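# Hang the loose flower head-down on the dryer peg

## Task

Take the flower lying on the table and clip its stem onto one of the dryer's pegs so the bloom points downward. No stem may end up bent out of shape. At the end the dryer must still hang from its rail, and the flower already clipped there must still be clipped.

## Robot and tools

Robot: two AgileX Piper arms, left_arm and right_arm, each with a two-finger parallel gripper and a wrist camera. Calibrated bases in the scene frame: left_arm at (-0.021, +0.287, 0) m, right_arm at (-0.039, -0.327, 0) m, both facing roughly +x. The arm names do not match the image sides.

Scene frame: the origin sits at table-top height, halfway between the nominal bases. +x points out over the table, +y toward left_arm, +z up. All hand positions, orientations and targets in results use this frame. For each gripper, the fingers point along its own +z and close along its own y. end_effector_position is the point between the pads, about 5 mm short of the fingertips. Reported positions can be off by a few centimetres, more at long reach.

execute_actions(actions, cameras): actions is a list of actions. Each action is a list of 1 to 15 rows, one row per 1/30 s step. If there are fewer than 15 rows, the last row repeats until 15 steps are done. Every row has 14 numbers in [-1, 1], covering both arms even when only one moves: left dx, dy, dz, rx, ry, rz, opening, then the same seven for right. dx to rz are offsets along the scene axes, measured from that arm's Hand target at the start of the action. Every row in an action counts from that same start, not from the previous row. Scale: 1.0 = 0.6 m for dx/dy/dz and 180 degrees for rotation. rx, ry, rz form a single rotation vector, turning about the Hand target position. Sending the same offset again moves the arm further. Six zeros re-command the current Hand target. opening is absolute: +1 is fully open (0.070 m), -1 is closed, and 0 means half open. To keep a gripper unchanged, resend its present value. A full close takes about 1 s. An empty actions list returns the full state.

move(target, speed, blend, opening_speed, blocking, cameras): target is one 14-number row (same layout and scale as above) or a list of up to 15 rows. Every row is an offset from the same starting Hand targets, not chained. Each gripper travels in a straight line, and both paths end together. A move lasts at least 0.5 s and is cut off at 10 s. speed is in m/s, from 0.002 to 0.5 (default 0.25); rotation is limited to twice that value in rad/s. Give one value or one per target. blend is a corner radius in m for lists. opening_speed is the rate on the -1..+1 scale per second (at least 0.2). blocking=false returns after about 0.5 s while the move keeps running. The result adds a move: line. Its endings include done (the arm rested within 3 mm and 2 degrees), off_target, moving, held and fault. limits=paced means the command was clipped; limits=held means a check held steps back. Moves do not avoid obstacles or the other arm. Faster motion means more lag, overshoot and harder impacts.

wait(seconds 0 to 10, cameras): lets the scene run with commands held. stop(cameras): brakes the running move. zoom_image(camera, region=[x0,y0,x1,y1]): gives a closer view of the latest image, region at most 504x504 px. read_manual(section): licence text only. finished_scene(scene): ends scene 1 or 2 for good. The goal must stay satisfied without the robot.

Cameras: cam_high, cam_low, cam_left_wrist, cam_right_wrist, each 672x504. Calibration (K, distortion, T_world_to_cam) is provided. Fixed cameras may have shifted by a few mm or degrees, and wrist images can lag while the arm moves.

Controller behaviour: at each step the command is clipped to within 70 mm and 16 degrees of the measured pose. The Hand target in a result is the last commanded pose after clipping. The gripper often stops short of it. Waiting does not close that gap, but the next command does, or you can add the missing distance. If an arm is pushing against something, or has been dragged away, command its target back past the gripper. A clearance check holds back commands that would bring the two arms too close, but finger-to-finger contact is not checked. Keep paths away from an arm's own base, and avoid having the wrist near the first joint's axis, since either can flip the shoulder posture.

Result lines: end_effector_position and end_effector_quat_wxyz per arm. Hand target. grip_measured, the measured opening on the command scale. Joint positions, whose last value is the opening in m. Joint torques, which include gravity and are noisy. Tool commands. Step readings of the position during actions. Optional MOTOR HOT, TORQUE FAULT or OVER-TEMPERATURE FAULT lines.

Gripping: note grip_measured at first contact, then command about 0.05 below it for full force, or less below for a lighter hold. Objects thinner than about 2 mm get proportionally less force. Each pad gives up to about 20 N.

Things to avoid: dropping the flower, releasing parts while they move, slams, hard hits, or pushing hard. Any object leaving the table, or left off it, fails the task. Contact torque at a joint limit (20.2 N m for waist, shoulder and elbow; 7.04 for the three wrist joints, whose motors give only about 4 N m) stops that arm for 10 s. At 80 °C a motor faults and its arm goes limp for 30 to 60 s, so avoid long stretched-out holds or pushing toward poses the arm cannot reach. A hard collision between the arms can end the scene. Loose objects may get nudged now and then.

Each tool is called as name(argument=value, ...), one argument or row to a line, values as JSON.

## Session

execute_actions(
  actions=[],
)

zoom_image(
  camera="cam_high",
  region=[230, 160, 400, 400],
)

zoom_image(
  camera="cam_low",
  region=[250, 100, 460, 350],
)

Scene clock: 0.00 s.
left_arm: end_effector_position=(+0.1437, +0.5859, +0.3558) grip_measured=+0.98 end_effector_quat_wxyz=(-0.579, +0.619, -0.518, -0.115) | right_arm: end_effector_position=(+0.1452, +0.1471, +0.1688) grip_measured=+1.00 end_effector_quat_wxyz=(+0.538, -0.476, +0.659, +0.224)
Joint positions: left_arm=[1.113 1.007 -0.996 0.021 0.384 -0.701 0.069] | right_arm=[1.329 1.799 -0.989 0.669 -0.473 -0.744 0.07]
Joint torques (N m): no reading
Hand target: left_arm +0.1437, +0.5859, +0.3558; +0.579, -0.619, +0.518, +0.115 | right_arm +0.1452, +0.1471, +0.1688; +0.538, -0.476, +0.659, +0.224
Tool commands: left_gripper/opening=+1.0 right_gripper/opening=+1.0
camera_calibration:
cam_left_wrist: T_world_to_cam=[[0.785253, -0.198806, 0.58639, -0.203719], [0.0932559, -0.898274, -0.429426, 0.664686], [0.612112, 0.391893, -0.686833, 0.0475], [0, 0, 0, 1]] pos_world=[0.0689099, 0.537955, 0.437517]
cam_right_wrist: T_world_to_cam=[[0.866273, -0.459781, 0.195377, -0.0916402], [-0.266542, -0.756153, -0.597652, 0.253169], [0.422524, 0.465653, -0.777586, 0.126573], [0, 0, 0, 1]] pos_world=[0.0933853, 0.0903609, 0.267632]

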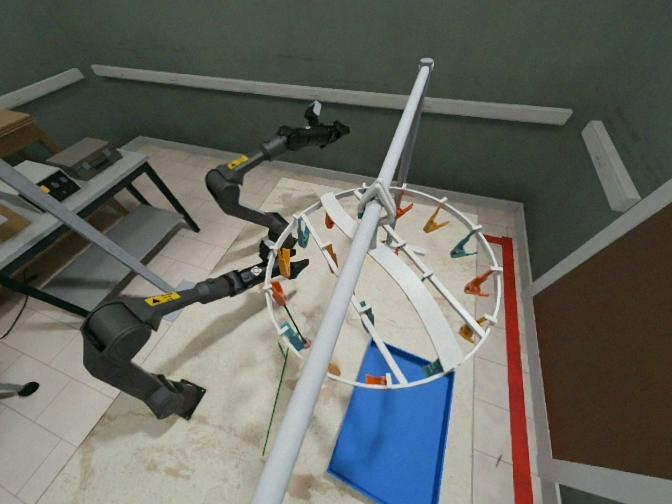

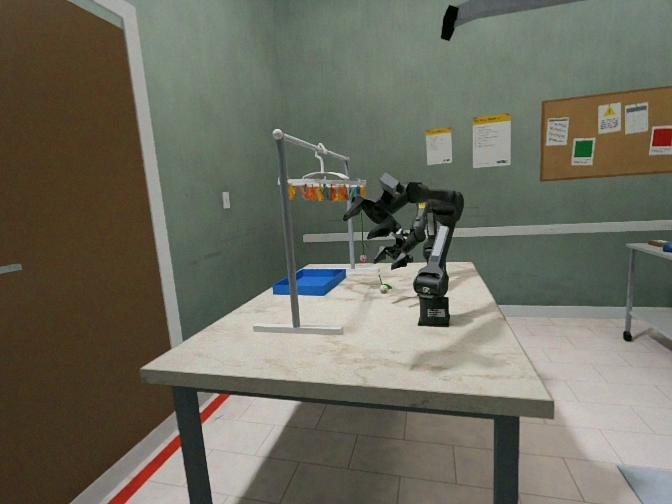

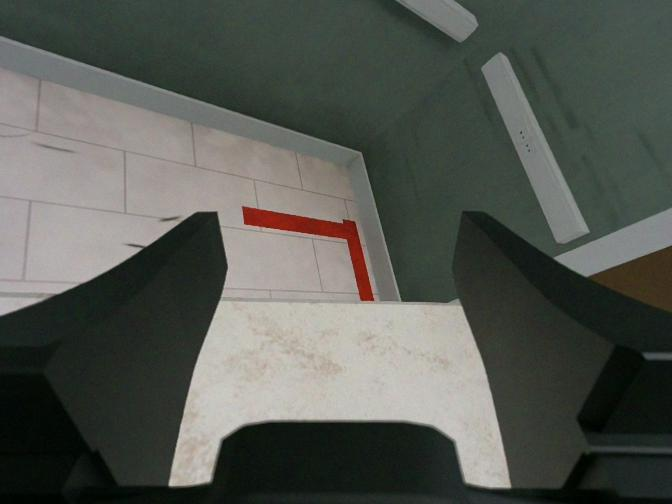

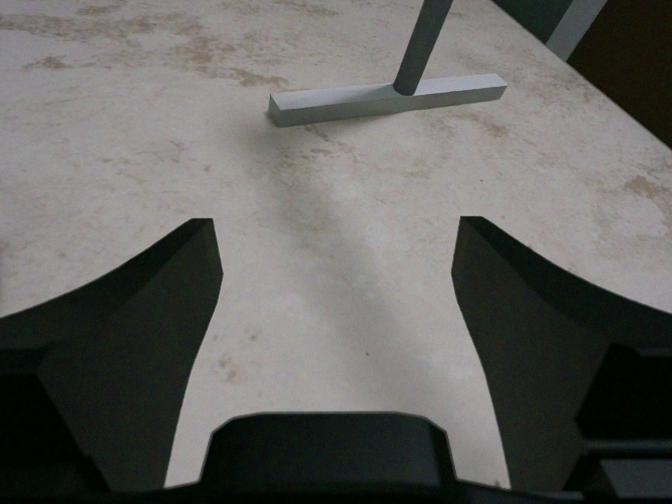

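Scaled by 2.100 from the camera's 672x504 image, which has a finer 960x720 frame.

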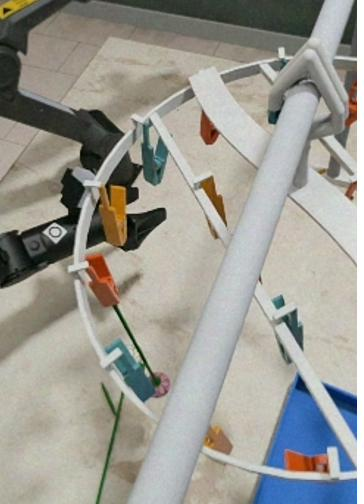

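Scaled by 2.016 from the camera's 672x504 image, which has a finer 960x720 frame.

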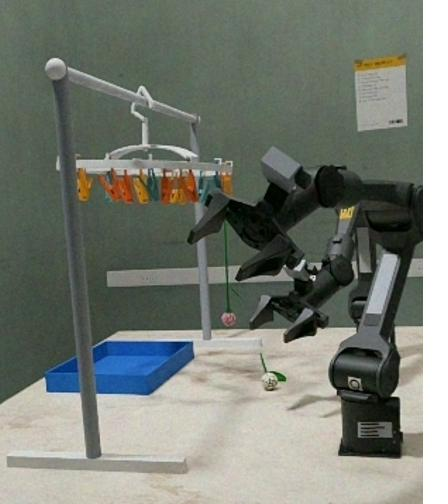

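move(
  target=[
    [0,0,0,0,0,0,1,-0.07,-0.345,0.09,0.06,0.2,-0.28,1],
    [0,0,0,0,0,0,1,0.0,-0.66,0.07,0.13,0.44,-0.61,1],
    [0,0,0,0,0,0,1,0.168,-0.703,-0.048,0.147,0.495,-0.695,1],
  ],
  speed=0.3,
  blend=0.04,
)

Scene clock: 7.80 s.
left_arm: end_effector_position=(+0.1437, +0.5859, +0.3558) grip_measured=+0.98 end_effector_quat_wxyz=(-0.579, +0.619, -0.518, -0.115) | right_arm: end_effector_position=(+0.2464, -0.2746, +0.1395) grip_measured=+1.00 end_effector_quat_wxyz=(+0.360, +0.559, +0.688, +0.290)
Joint positions: left_arm=[1.113 1.007 -0.996 0.021 0.384 -0.701 0.069] | right_arm=[0.474 1.062 -0.382 1.749 -0.388 -0.117 0.07]
Joint torques (N m): left_arm=[0.11 -1.73 -3.76 -0.07 -1.07 0.14] | right_arm=[0.6 -3.28 -5.62 -0.01 -0.04 -0.05]
Hand target: left_arm +0.1437, +0.5859, +0.3558; +0.579, -0.619, +0.518, +0.115 | right_arm +0.2460, -0.2747, +0.1400; +0.260, +0.595, +0.731, +0.210
Off the commanded pose: left_arm 0.000 m, 0 deg | right_arm 0.001 m, 55 deg; orientation clipped.
joint sent to its limit (right arm) — joint 4 (forearm roll), upper limit. The joint targets are off in orientation, not in position.
move: off_target (right_arm); limits=paced
camera_calibration:
cam_left_wrist: T_world_to_cam=[[0.785253, -0.198806, 0.58639, -0.203719], [0.0932559, -0.898274, -0.429426, 0.664686], [0.612112, 0.391893, -0.686833, 0.0475], [0, 0, 0, 1]]
cam_right_wrist: T_world_to_cam=[[-0.567208, -0.18205, -0.803201, 0.201325], [-0.535185, 0.822752, 0.191458, 0.333417], [0.625981, 0.538458, -0.564102, 0.197543], [0, 0, 0, 1]]

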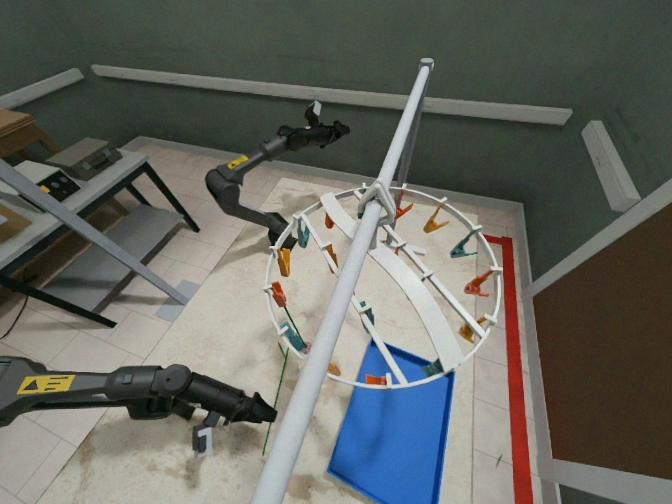

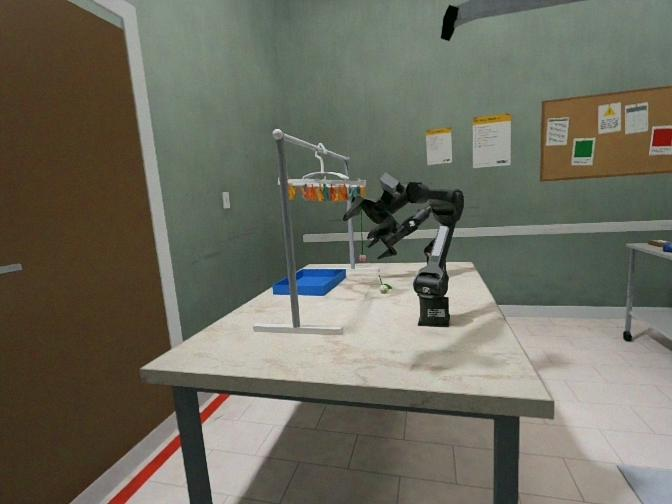

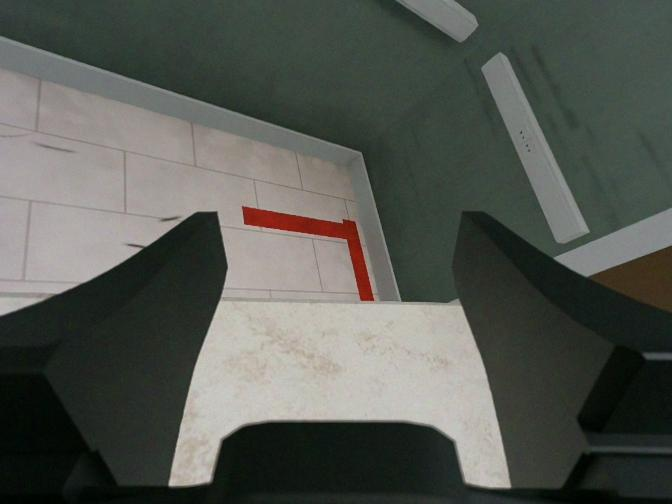

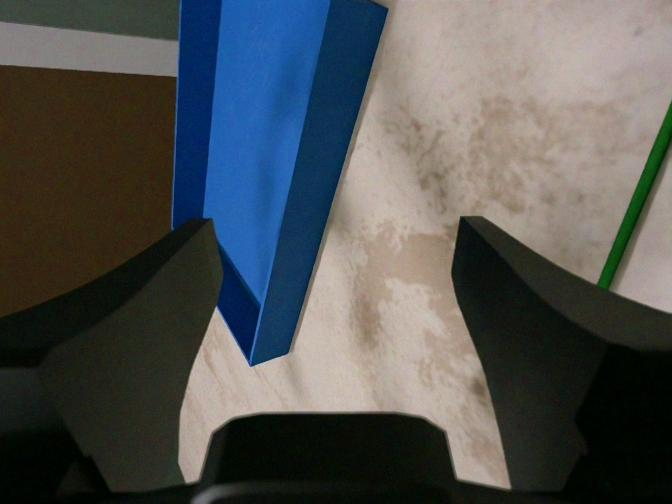

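move(
  target=[0,0,0,0,0,0,1,0.09,0.04,0.1,-0.356,-0.224,0.3,1],
  speed=0.3,
  cameras=[],
)

move(
  target=[0,0,0,0,0,0,1,-0.07,-0.03,-0.03,-0.1035,0.415,0,1],
  speed=0.3,
  cameras=["cam_right_wrist"],
)

Scene clock: 11.60 s.
Off the commanded pose: left_arm 0.000 m, 0 deg | right_arm 0.000 m, 0 deg.
move: done

Scene clock: 14.17 s.
left_arm: end_effector_position=(+0.1437, +0.5859, +0.3558) grip_measured=+0.98 end_effector_quat_wxyz=(-0.579, +0.619, -0.518, -0.115) | right_arm: end_effector_position=(+0.2581, -0.2689, +0.1815) grip_measured=+1.00 end_effector_quat_wxyz=(+0.107, -0.120, +0.987, +0.007)
Joint positions: left_arm=[1.113 1.007 -0.996 0.021 0.384 -0.701 0.069] | right_arm=[0.199 1.45 -1.237 -0.001 1.23 -0.05 0.07]
Joint torques (N m): left_arm=[0.04 -1.76 -3.76 -0.07 -1.07 0.13] | right_arm=[1.12 -7.34 -5.87 -0.08 -0.16 0.14]
Hand target: left_arm +0.1437, +0.5859, +0.3558; +0.579, -0.619, +0.518, +0.115 | right_arm +0.2580, -0.2687, +0.1820; +0.000, -0.121, +0.993, -0.001
Off the commanded pose: left_arm 0.000 m, 0 deg | right_arm 0.001 m, 12 deg.
joint sent to its limit (right arm) — joint 5 (wrist pitch), upper limit. The joint targets are off in orientation, not in position.
move: off_target (right_arm)
camera_calibration:
cam_right_wrist: T_world_to_cam=[[0.215661, -0.976405, 0.0111567, -0.320725], [-0.911623, -0.197232, 0.360616, 0.119196], [-0.349906, -0.0879415, -0.932648, 0.361095], [0, 0, 0, 1]]
Images, in order: cam_right_wrist.

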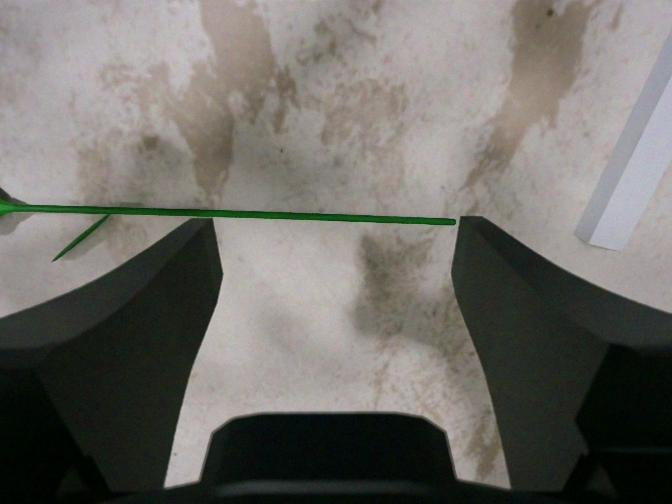

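move(
  target=[0,0,0,0,0,0,1,-0.067,-0.002,-0.2,0,0,-0.518,0.2],
  speed=0.3,
  cameras=["cam_right_wrist"],
)

Scene clock: 17.47 s.
left_arm: end_effector_position=(+0.1437, +0.5859, +0.3558) grip_measured=+0.98 end_effector_quat_wxyz=(-0.579, +0.619, -0.518, -0.115) | right_arm: end_effector_position=(+0.2178, -0.2700, +0.0620) grip_measured=+0.20 end_effector_quat_wxyz=(+0.000, +0.638, +0.770, -0.001)
Joint positions: left_arm=[1.113 1.007 -0.996 0.021 0.384 -0.701 0.069] | right_arm=[0.224 1.586 -0.91 -0.001 0.983 1.602 0.042]
Joint torques (N m): left_arm=[0.08 -1.72 -3.72 -0.08 -1.07 0.13] | right_arm=[0.99 -7.1 -5.35 -0.06 0.07 -0.1]
Hand target: left_arm +0.1437, +0.5859, +0.3558; +0.579, -0.619, +0.518, +0.115 | right_arm +0.2178, -0.2699, +0.0620; +0.000, +0.638, +0.770, -0.001
Off the commanded pose: left_arm 0.000 m, 0 deg | right_arm 0.000 m, 0 deg.
move: done
camera_calibration:
cam_right_wrist: T_world_to_cam=[[-0.986857, -0.161499, 0.00558606, 0.170495], [-0.131851, 0.824709, 0.549973, 0.219584], [-0.093427, 0.542008, -0.835164, 0.34366], [0, 0, 0, 1]]
Images, in order: cam_right_wrist.

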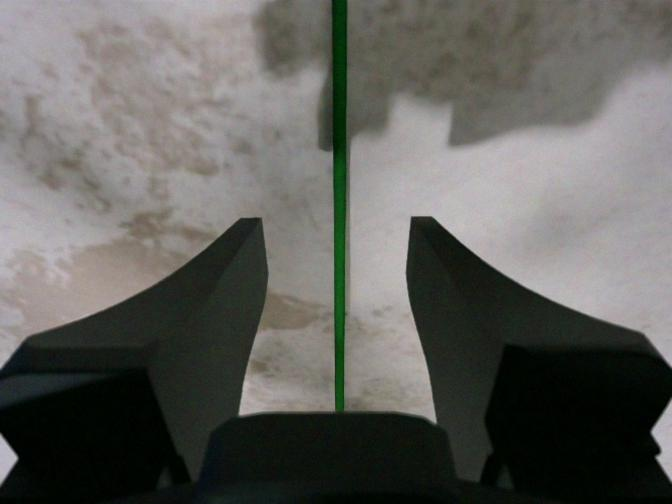

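move(
  target=[
    [0.193,-0.477,-0.09,0.016,0.244,-0.303,1,0,0,-0.0875,0,0,0,-0.2],
    [0.027,-0.927,-0.227,0.032,0.488,-0.607,1,0,0,-0.0875,0,0,0,-1],
  ],
  speed=0.3,
  opening_speed=1,
)

Scene clock: 23.33 s.
left_arm: end_effector_position=(+0.1598, +0.0296, +0.2191) grip_measured=+0.98 end_effector_quat_wxyz=(+0.134, +0.255, +0.951, -0.112) | right_arm: end_effector_position=(+0.2178, -0.2699, +0.0094) grip_measured=-0.88 end_effector_quat_wxyz=(+0.000, +0.638, +0.770, -0.001)
Joint positions: left_arm=[-0.907 1.391 -1.294 -0.001 1.211 -0.433 0.069] | right_arm=[0.224 1.701 -0.803 -0.001 0.761 1.602 0.004]
Joint torques (N m): left_arm=[0.98 -4 -2.78 0.03 -0.15 0.01] | right_arm=[0.81 -8.37 -5.19 -0.15 0.07 0.1]
Hand target: left_arm +0.1599, +0.0297, +0.2196; +0.027, +0.259, +0.965, -0.023 | right_arm +0.2178, -0.2699, +0.0095; +0.000, +0.638, +0.770, -0.001
Off the commanded pose: left_arm 0.001 m, 20 deg; orientation clipped | right_arm 0.000 m, 0 deg.
joint sent to its limit (left arm) — joint 5 (wrist pitch), upper limit. The joint targets are off in orientation, not in position.
move: off_target (left_arm); limits=paced
camera_calibration:
cam_left_wrist: T_world_to_cam=[[-0.520391, -0.844311, 0.127795, 0.0813723], [-0.794768, 0.533618, 0.28913, 0.0468329], [-0.31231, 0.0488932, -0.948721, 0.377004], [0, 0, 0, 1]]
cam_right_wrist: T_world_to_cam=[[-0.986838, -0.161604, 0.00590469, 0.170733], [-0.131759, 0.824685, 0.550032, 0.248468], [-0.0937567, 0.542014, -0.835123, 0.299796], [0, 0, 0, 1]]

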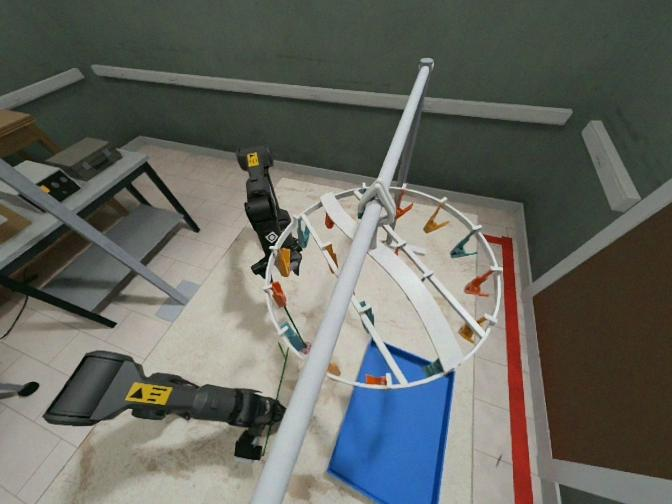

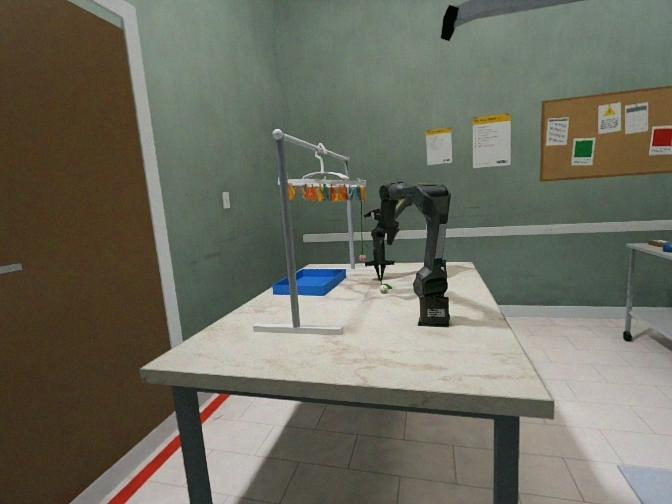

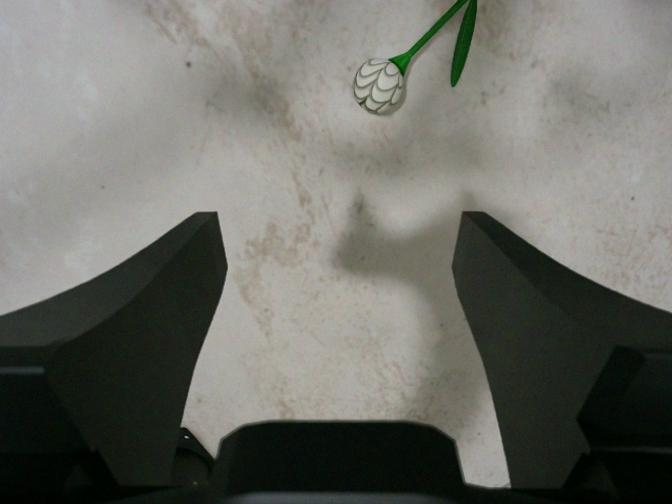

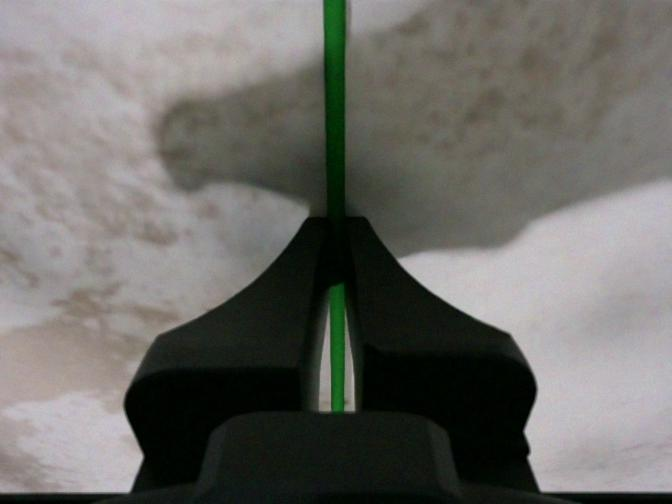

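move(
  target=[0.008,0.05,0.35,-0.1656,-0.452,0.088,0.4,0,0,0,0,0,0,-1],
  speed=0.3,
  cameras=["cam_left_wrist"],
)

Scene clock: 27.47 s.
left_arm: end_effector_position=(+0.1653, +0.0594, +0.4295) grip_measured=+0.40 end_effector_quat_wxyz=(+0.695, +0.159, +0.682, -0.161) | right_arm: end_effector_position=(+0.2178, -0.2699, +0.0094) grip_measured=-0.88 end_effector_quat_wxyz=(+0.000, +0.638, +0.770, -0.001)
Joint positions: left_arm=[-1.618 1.009 -1.005 1.559 1.211 -1.486 0.049] | right_arm=[0.224 1.701 -0.803 -0.001 0.761 1.602 0.004]
Joint torques (N m): left_arm=[0.79 -1.74 -3 0.87 -0.04 0.03] | right_arm=[0.97 -8.27 -5.19 -0.12 0 0.06]
Hand target: left_arm +0.1647, +0.0597, +0.4296; +0.703, +0.074, +0.703, -0.074 | right_arm +0.2178, -0.2699, +0.0095; +0.000, +0.638, +0.770, -0.001
Off the commanded pose: left_arm 0.001 m, 14 deg | right_arm 0.000 m, 0 deg.
joint sent to its limit (left arm) — joint 5 (wrist pitch), upper limit. The joint targets are off in orientation, not in position.
move: off_target (left_arm)
camera_calibration:
cam_left_wrist: T_world_to_cam=[[-0.427729, -0.903833, -0.0115495, 0.130587], [-0.504795, 0.249449, -0.826412, 0.422498], [0.749819, -0.34765, -0.562948, 0.259149], [0, 0, 0, 1]]
Images, in order: cam_left_wrist.

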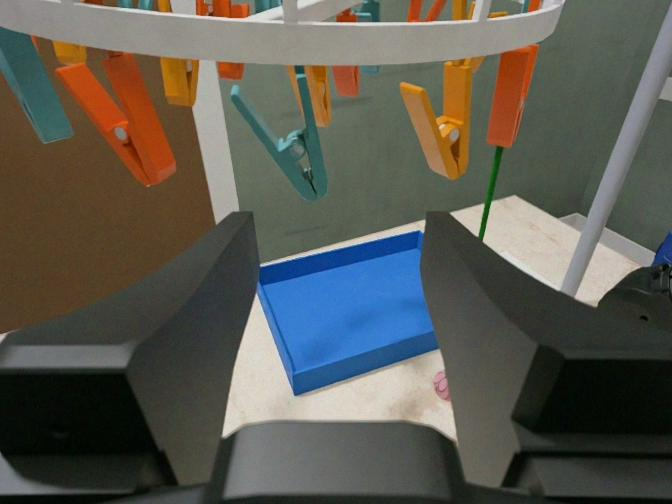

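move(
  target=[0.084,0.004,0.021,0,0,-0.056,0.45,0,0,0,0,0,0,-1],
  speed=0.12,
  cameras=["cam_left_wrist"],
)

Scene clock: 28.67 s.
left_arm: end_effector_position=(+0.2154, +0.0622, +0.4423) grip_measured=+0.45 end_effector_quat_wxyz=(+0.694, +0.135, +0.694, -0.135) | right_arm: end_effector_position=(+0.2178, -0.2699, +0.0094) grip_measured=-0.88 end_effector_quat_wxyz=(+0.000, +0.638, +0.770, -0.001)
Joint positions: left_arm=[-1.305 1.071 -1.109 1.486 0.976 -1.421 0.051] | right_arm=[0.224 1.701 -0.803 -0.001 0.761 1.602 0.004]
Joint torques (N m): left_arm=[-0.82 -1.66 -3.22 0.72 -0.14 0.08] | right_arm=[1.03 -8.58 -5.22 -0.12 0.06 0.05]
Hand target: left_arm +0.2151, +0.0621, +0.4422; +0.694, +0.135, +0.694, -0.136 | right_arm +0.2178, -0.2699, +0.0095; +0.000, +0.638, +0.770, -0.001
Off the commanded pose: left_arm 0.000 m, 0 deg | right_arm 0.000 m, 0 deg.
move: done
camera_calibration:
cam_left_wrist: T_world_to_cam=[[-0.361671, -0.93226, -0.00923322, 0.141236], [-0.536459, 0.216199, -0.815763, 0.461896], [0.7625, -0.290084, -0.578312, 0.230254], [0, 0, 0, 1]]
Images, in order: cam_left_wrist.

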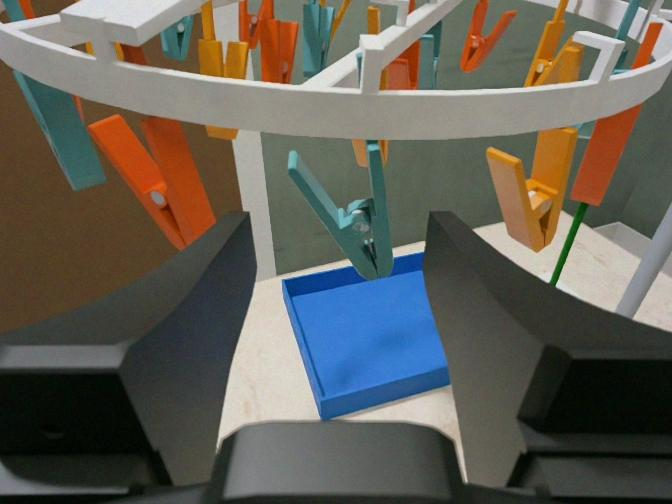

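move(
  target=[0.07,-0.032,0.01,0,0,0,0.45,0,0,0,0,0,0,-1],
  speed=0.08,
  cameras=["cam_left_wrist","cam_low"],
)

Scene clock: 29.93 s.
left_arm: end_effector_position=(+0.2575, +0.0425, +0.4481) grip_measured=+0.45 end_effector_quat_wxyz=(+0.694, +0.135, +0.694, -0.136) | right_arm: end_effector_position=(+0.2178, -0.2699, +0.0094) grip_measured=-0.88 end_effector_quat_wxyz=(+0.000, +0.638, +0.770, -0.001)
Joint positions: left_arm=[-1.094 1.186 -1.207 1.457 0.765 -1.414 0.051] | right_arm=[0.224 1.701 -0.803 -0.001 0.761 1.602 0.004]
Joint torques (N m): left_arm=[-0.77 -3.15 -3.3 0.47 -0.16 0.21] | right_arm=[0.79 -7.93 -4.99 -0.11 0 0.09]
Hand target: left_arm +0.2571, +0.0429, +0.4482; +0.694, +0.135, +0.694, -0.136 | right_arm +0.2178, -0.2699, +0.0095; +0.000, +0.638, +0.770, -0.001
Off the commanded pose: left_arm 0.001 m, 0 deg | right_arm 0.000 m, 0 deg.
move: done
camera_calibration:
cam_left_wrist: T_world_to_cam=[[-0.362431, -0.931962, -0.00948215, 0.138453], [-0.536259, 0.216846, -0.815723, 0.49334], [0.762279, -0.290559, -0.578365, 0.195945], [0, 0, 0, 1]]
Images, in order: cam_low, cam_left_wrist.

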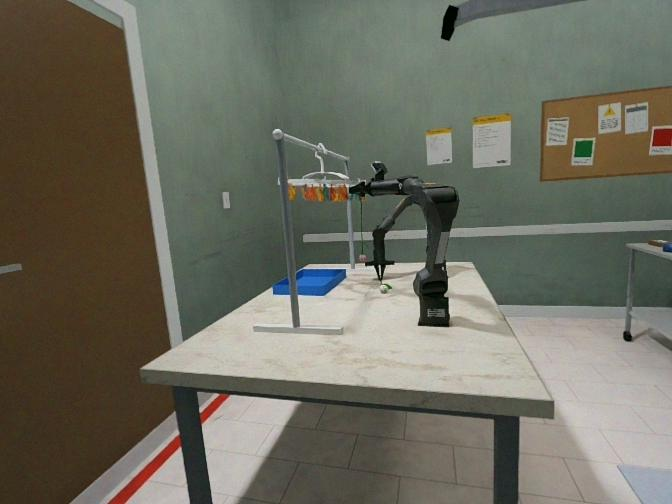

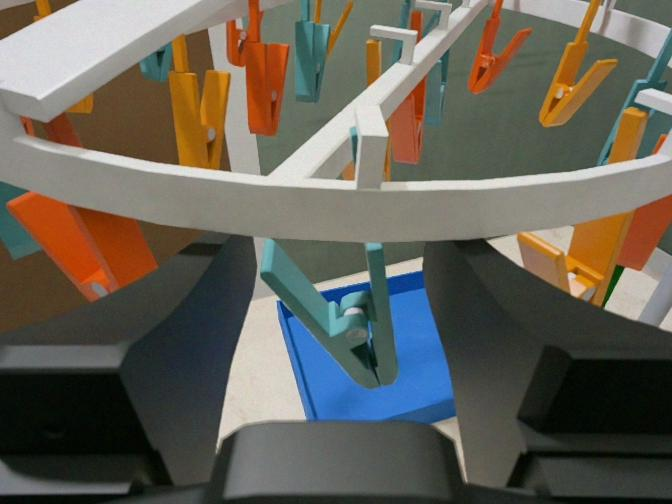

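move(
  target=[0,0,0,0,0,0,-0.5,0,0,0,0,0,0,-1],
  opening_speed=0.4,
  cameras=["cam_left_wrist"],
)

zoom_image(
  camera="cam_left_wrist",
  region=[240, 230, 440, 430],
)

Scene clock: 32.63 s.
left_arm: end_effector_position=(+0.2572, +0.0428, +0.4484) grip_measured=-0.43 end_effector_quat_wxyz=(+0.694, +0.135, +0.694, -0.136) | right_arm: end_effector_position=(+0.2178, -0.2699, +0.0094) grip_measured=-0.88 end_effector_quat_wxyz=(+0.000, +0.638, +0.770, -0.001)
Joint positions: left_arm=[-1.095 1.185 -1.207 1.457 0.766 -1.414 0.02] | right_arm=[0.224 1.701 -0.803 -0.001 0.761 1.602 0.004]
Joint torques (N m): left_arm=[-0.14 -2.8 -3.18 0.67 -0.33 0.18] | right_arm=[0.7 -8.08 -5.11 -0.09 0 0.06]
Hand target: left_arm +0.2571, +0.0429, +0.4482; +0.694, +0.135, +0.694, -0.136 | right_arm +0.2178, -0.2699, +0.0095; +0.000, +0.638, +0.770, -0.001
Off the commanded pose: left_arm 0.000 m, 0 deg | right_arm 0.000 m, 0 deg.
move: done
camera_calibration:
cam_left_wrist: T_world_to_cam=[[-0.362423, -0.931972, -0.00883765, 0.138265], [-0.536056, 0.216199, -0.816028, 0.493493], [0.762426, -0.29101, -0.577945, 0.196164], [0, 0, 0, 1]]
Images, in order: cam_left_wrist.

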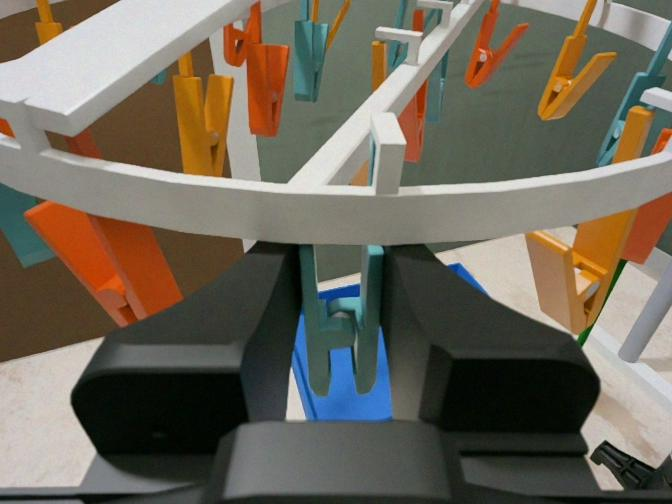

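Scaled by 2.520 from the camera's 672x504 image, which has a finer 960x720 frame.

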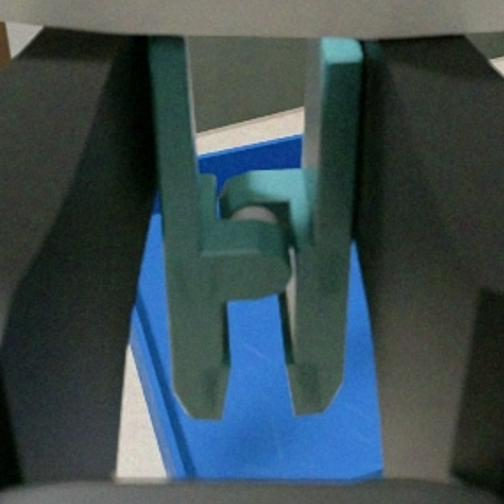

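move(
  target=[
    [0,0,0,0,0,0,-0.5,-0.013,0.017,0.183,-0.05,-0.192,0.18,-1],
    [0,0,0,0,0,0,-0.5,-0.063,0.117,0.4,-0.1,-0.385,0.36,-1],
    [0,0,0,0,0,0,-0.5,-0.088,0.308,0.425,-0.151,-0.577,0.539,-1],
  ],
  speed=0.2,
  blend=0.03,
)

Scene clock: 40.07 s.
left_arm: end_effector_position=(+0.2572, +0.0428, +0.4484) grip_measured=-0.43 end_effector_quat_wxyz=(+0.694, +0.135, +0.694, -0.136) | right_arm: end_effector_position=(+0.1648, -0.0852, +0.2644) grip_measured=-0.88 end_effector_quat_wxyz=(+0.569, -0.307, +0.726, +0.235)
Joint positions: left_arm=[-1.095 1.185 -1.207 1.457 0.766 -1.414 0.02] | right_arm=[1.038 0.907 -0.528 -1.741 0.236 1.796 0.004]
Joint torques (N m): left_arm=[0.99 -1.83 -4.03 0.59 -0.41 0.02] | right_arm=[0.55 -2.92 -7.6 0 0.2 -0.12]
Hand target: left_arm +0.2571, +0.0429, +0.4482; +0.694, +0.135, +0.694, -0.136 | right_arm +0.1650, -0.0851, +0.2645; +0.641, -0.298, +0.641, +0.298
Off the commanded pose: left_arm 0.000 m, 0 deg | right_arm 0.000 m, 15 deg.
joint sent to its limit (right arm) — joint 4 (forearm roll), lower limit. The joint targets are off in orientation, not in position.
move: off_target (right_arm)
camera_calibration:
cam_left_wrist: T_world_to_cam=[[-0.362423, -0.931972, -0.00883765, 0.138265], [-0.536056, 0.216199, -0.816028, 0.493493], [0.762426, -0.29101, -0.577945, 0.196164], [0, 0, 0, 1]]
cam_right_wrist: T_world_to_cam=[[0.705952, -0.70813, -0.0135712, -0.173549], [-0.527946, -0.513355, -0.676565, 0.224515], [0.472129, 0.484787, -0.736258, 0.283318], [0, 0, 0, 1]]

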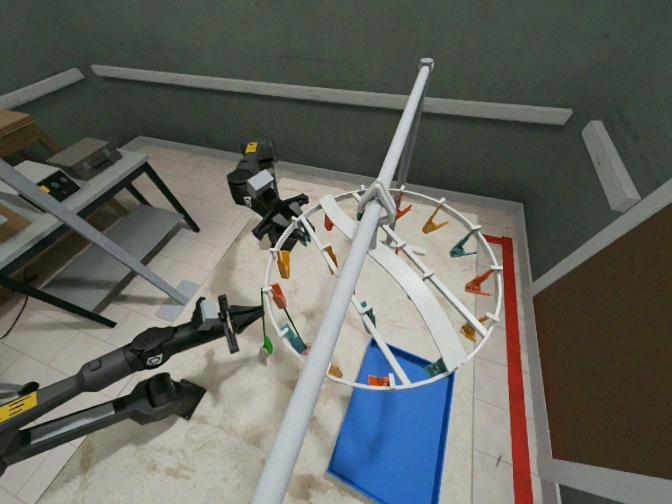

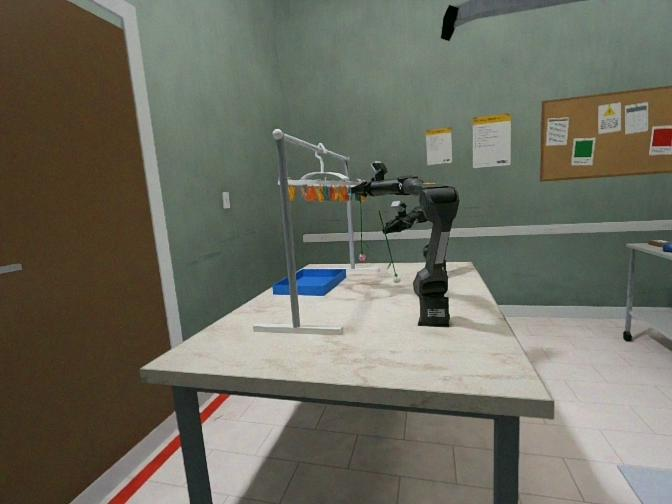

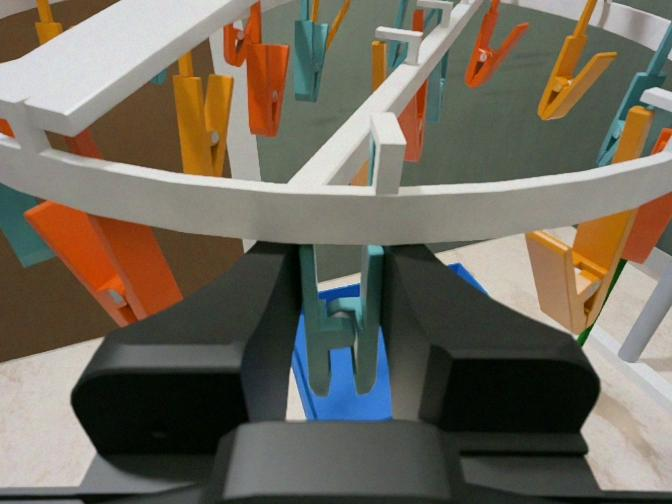

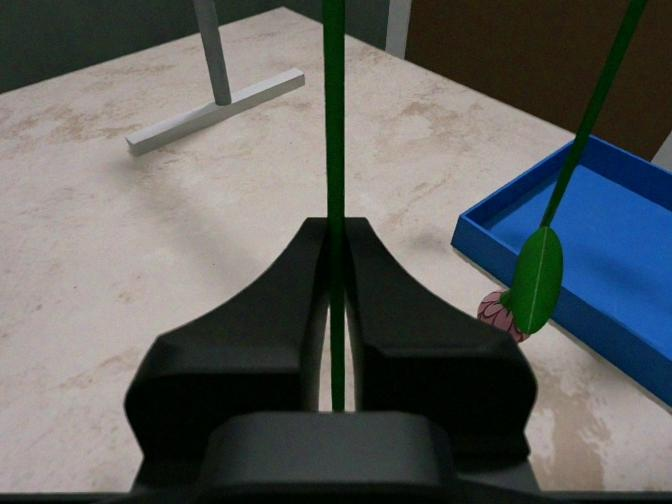

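move(
  target=[0,0,0,0,0,0,-0.5,0,0,0.02,-0.140,0.118,0,-1],
  speed=0.25,
  cameras=[],
)

move(
  target=[0,0,0,0,0,0,-0.5,0.11,0.142,-0.017,0.140,-0.118,0,-1],
  speed=0.15,
)

zoom_image(
  camera="cam_high",
  region=[250, 200, 340, 290],
)

zoom_image(
  camera="cam_low",
  region=[330, 170, 430, 300],
)

zoom_image(
  camera="cam_left_wrist",
  region=[240, 230, 440, 430],
)

Scene clock: 42.53 s.
Off the commanded pose: left_arm 0.000 m, 0 deg | right_arm 0.000 m, 0 deg.
move: done; limits=paced

Scene clock: 44.83 s.
left_arm: end_effector_position=(+0.2572, +0.0428, +0.4484) grip_measured=-0.43 end_effector_quat_wxyz=(+0.694, +0.135, +0.694, -0.136) | right_arm: end_effector_position=(+0.2313, +0.0000, +0.2658) grip_measured=-0.88 end_effector_quat_wxyz=(+0.641, -0.298, +0.642, +0.298)
Joint positions: left_arm=[-1.095 1.185 -1.207 1.457 0.766 -1.414 0.02] | right_arm=[0.896 1.416 -0.642 0.031 -0.686 -0.024 0.004]
Joint torques (N m): left_arm=[0.95 -1.94 -4.14 0.55 -0.41 0.01] | right_arm=[1.06 -7.17 -6.34 -0.12 -0.69 0.1]
Hand target: left_arm +0.2571, +0.0429, +0.4482; +0.694, +0.135, +0.694, -0.136 | right_arm +0.2310, +0.0001, +0.2663; +0.641, -0.298, +0.641, +0.298
Off the commanded pose: left_arm 0.000 m, 0 deg | right_arm 0.001 m, 0 deg.
move: done
camera_calibration:
cam_left_wrist: T_world_to_cam=[[-0.362423, -0.931972, -0.00883765, 0.138265], [-0.536056, 0.216199, -0.816028, 0.493493], [0.762426, -0.29101, -0.577945, 0.196164], [0, 0, 0, 1]]
cam_right_wrist: T_world_to_cam=[[0.761015, -0.648297, -0.023802, -0.170148], [-0.372533, -0.406678, -0.834166, 0.310261], [0.531108, 0.64368, -0.551, 0.148774], [0, 0, 0, 1]]

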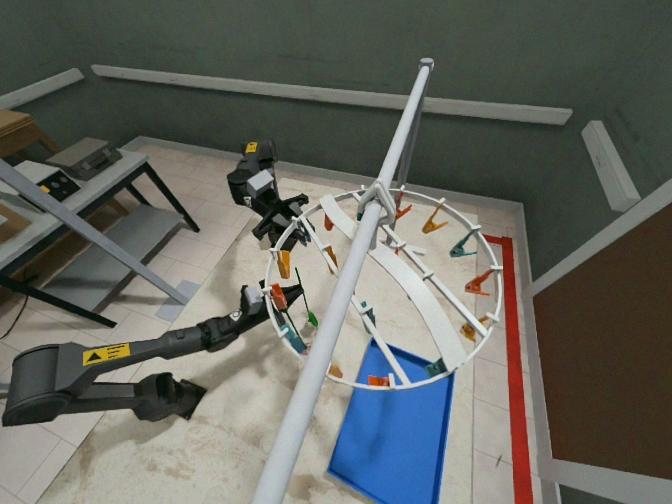

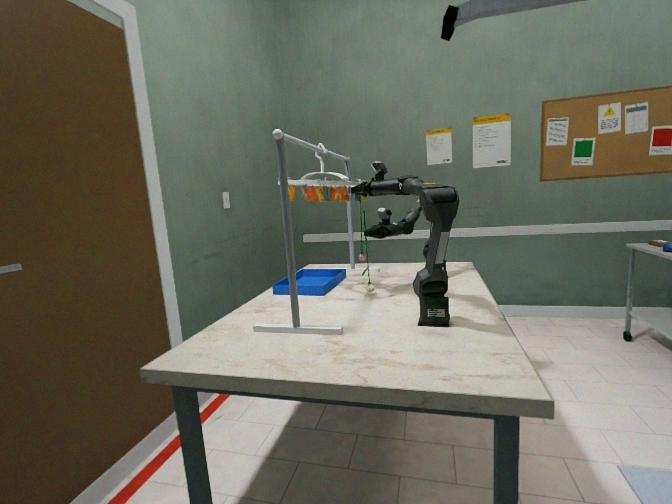

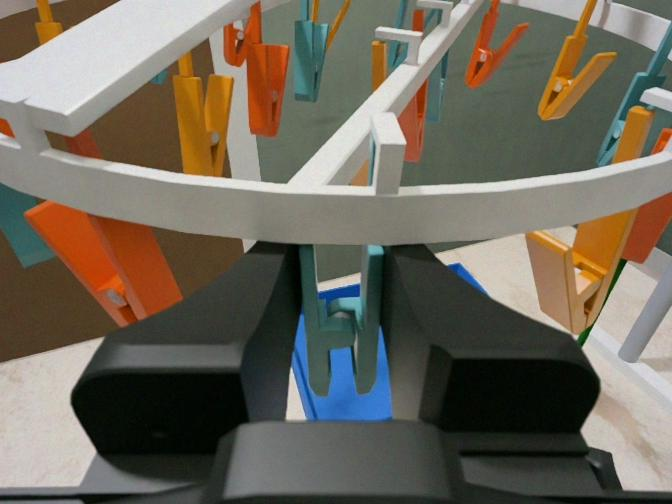

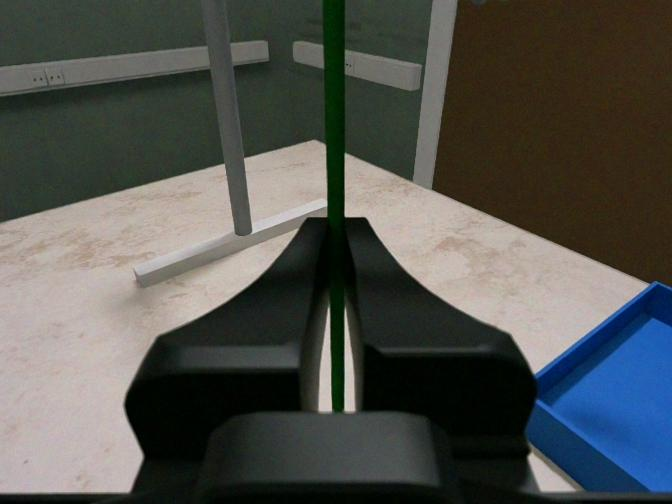

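Scaled by 5.600 from the camera's 672x504 image, which has a finer 960x720 frame.

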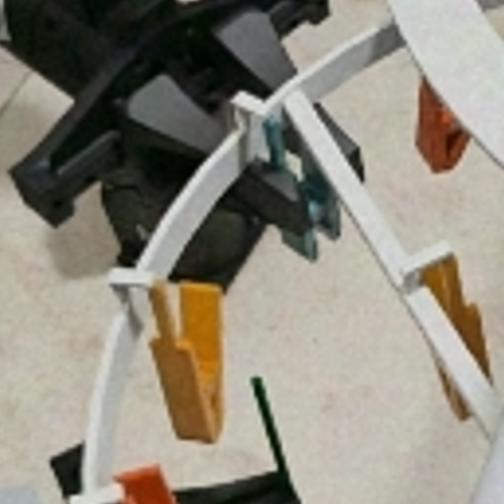

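Scaled by 3.877 from the camera's 672x504 image, which has a finer 960x720 frame.

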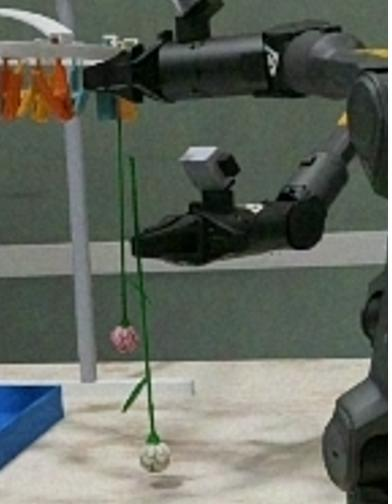

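Scaled by 2.520 from the camera's 672x504 image, which has a finer 960x720 frame.

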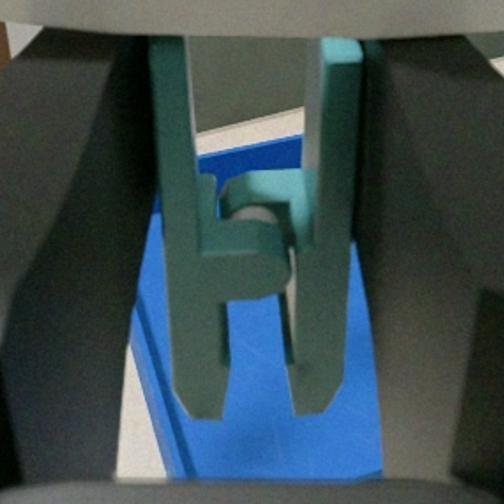

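move(
  target=[0,0,0,0,0,0,-0.5,0.031,0.068,0.045,0,-0.018,0,-1],
  speed=0.08,
)

zoom_image(
  camera="cam_high",
  region=[250, 200, 340, 290],
)

zoom_image(
  camera="cam_low",
  region=[330, 170, 430, 300],
)

zoom_image(
  camera="cam_left_wrist",
  region=[240, 230, 440, 430],
)

Scene clock: 46.47 s.
left_arm: end_effector_position=(+0.2572, +0.0428, +0.4484) grip_measured=-0.43 end_effector_quat_wxyz=(+0.694, +0.135, +0.694, -0.136) | right_arm: end_effector_position=(+0.2500, +0.0410, +0.2936) grip_measured=-0.88 end_effector_quat_wxyz=(+0.659, -0.306, +0.623, +0.290)
Joint positions: left_arm=[-1.095 1.185 -1.207 1.457 0.766 -1.414 0.02] | right_arm=[0.941 1.526 -0.848 0.108 -0.631 -0.133 0.004]
Joint torques (N m): left_arm=[0.94 -1.88 -4.15 0.53 -0.4 0.02] | right_arm=[0.93 -8.68 -5.9 0.05 -0.77 0.1]
Hand target: left_arm +0.2571, +0.0429, +0.4482; +0.694, +0.135, +0.694, -0.136 | right_arm +0.2496, +0.0409, +0.2933; +0.659, -0.306, +0.623, +0.290
Off the commanded pose: left_arm 0.000 m, 0 deg | right_arm 0.000 m, 0 deg.
move: done
camera_calibration:
cam_left_wrist: T_world_to_cam=[[-0.362423, -0.931972, -0.00883765, 0.138265], [-0.536056, 0.216199, -0.816028, 0.493493], [0.762426, -0.29101, -0.577945, 0.196164], [0, 0, 0, 1]]
cam_right_wrist: T_world_to_cam=[[0.761272, -0.648152, 0.0190777, -0.169808], [-0.323925, -0.405617, -0.85472, 0.350886], [0.561727, 0.644495, -0.518738, 0.110647], [0, 0, 0, 1]]

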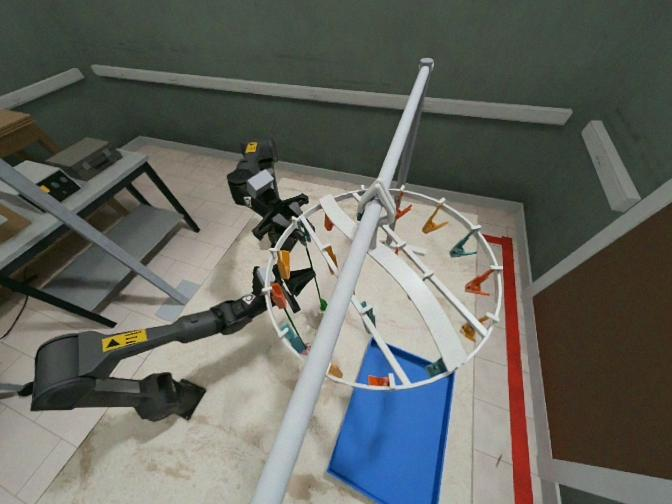

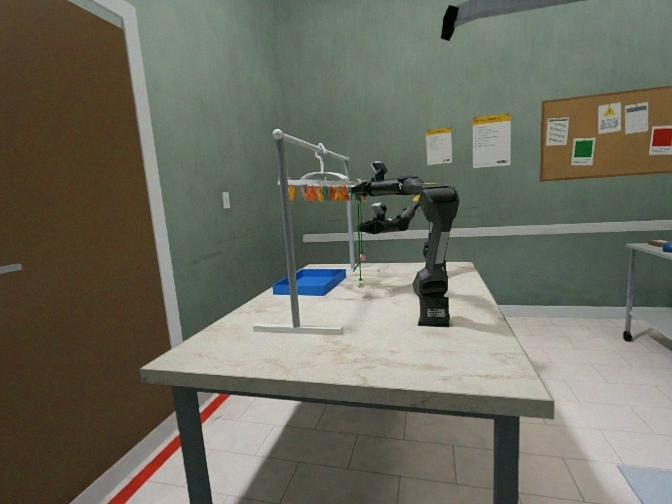

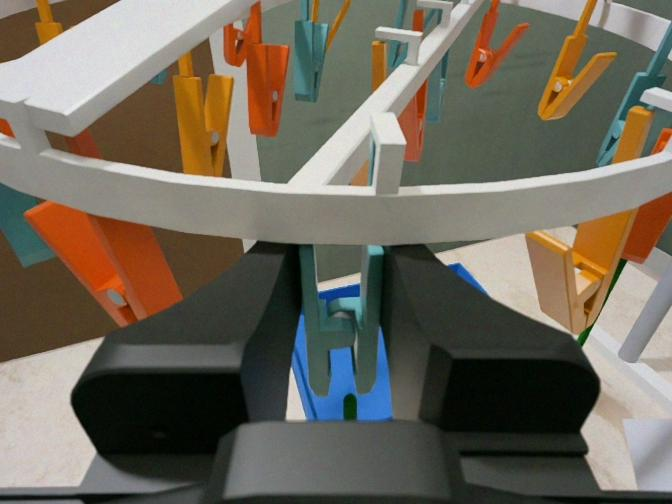

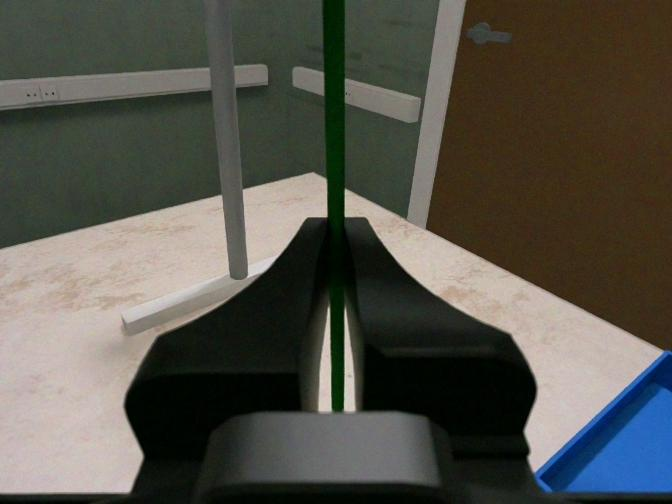

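Scaled by 5.600 from the camera's 672x504 image, which has a finer 960x720 frame.

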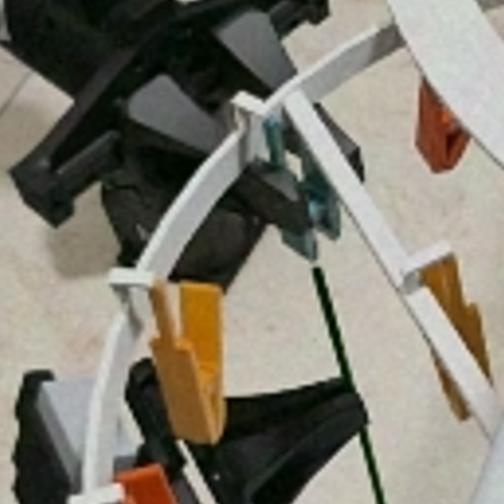

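Scaled by 3.877 from the camera's 672x504 image, which has a finer 960x720 frame.

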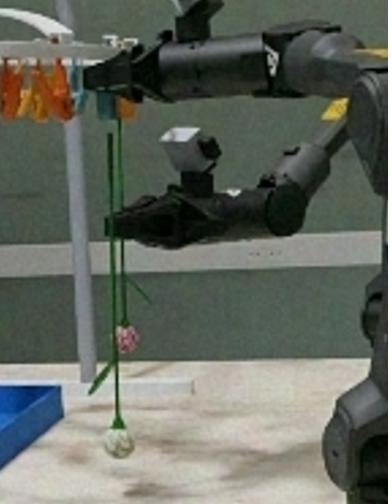

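Scaled by 2.520 from the camera's 672x504 image, which has a finer 960x720 frame.

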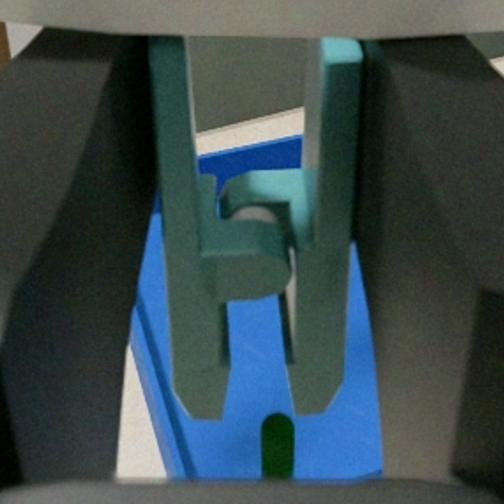

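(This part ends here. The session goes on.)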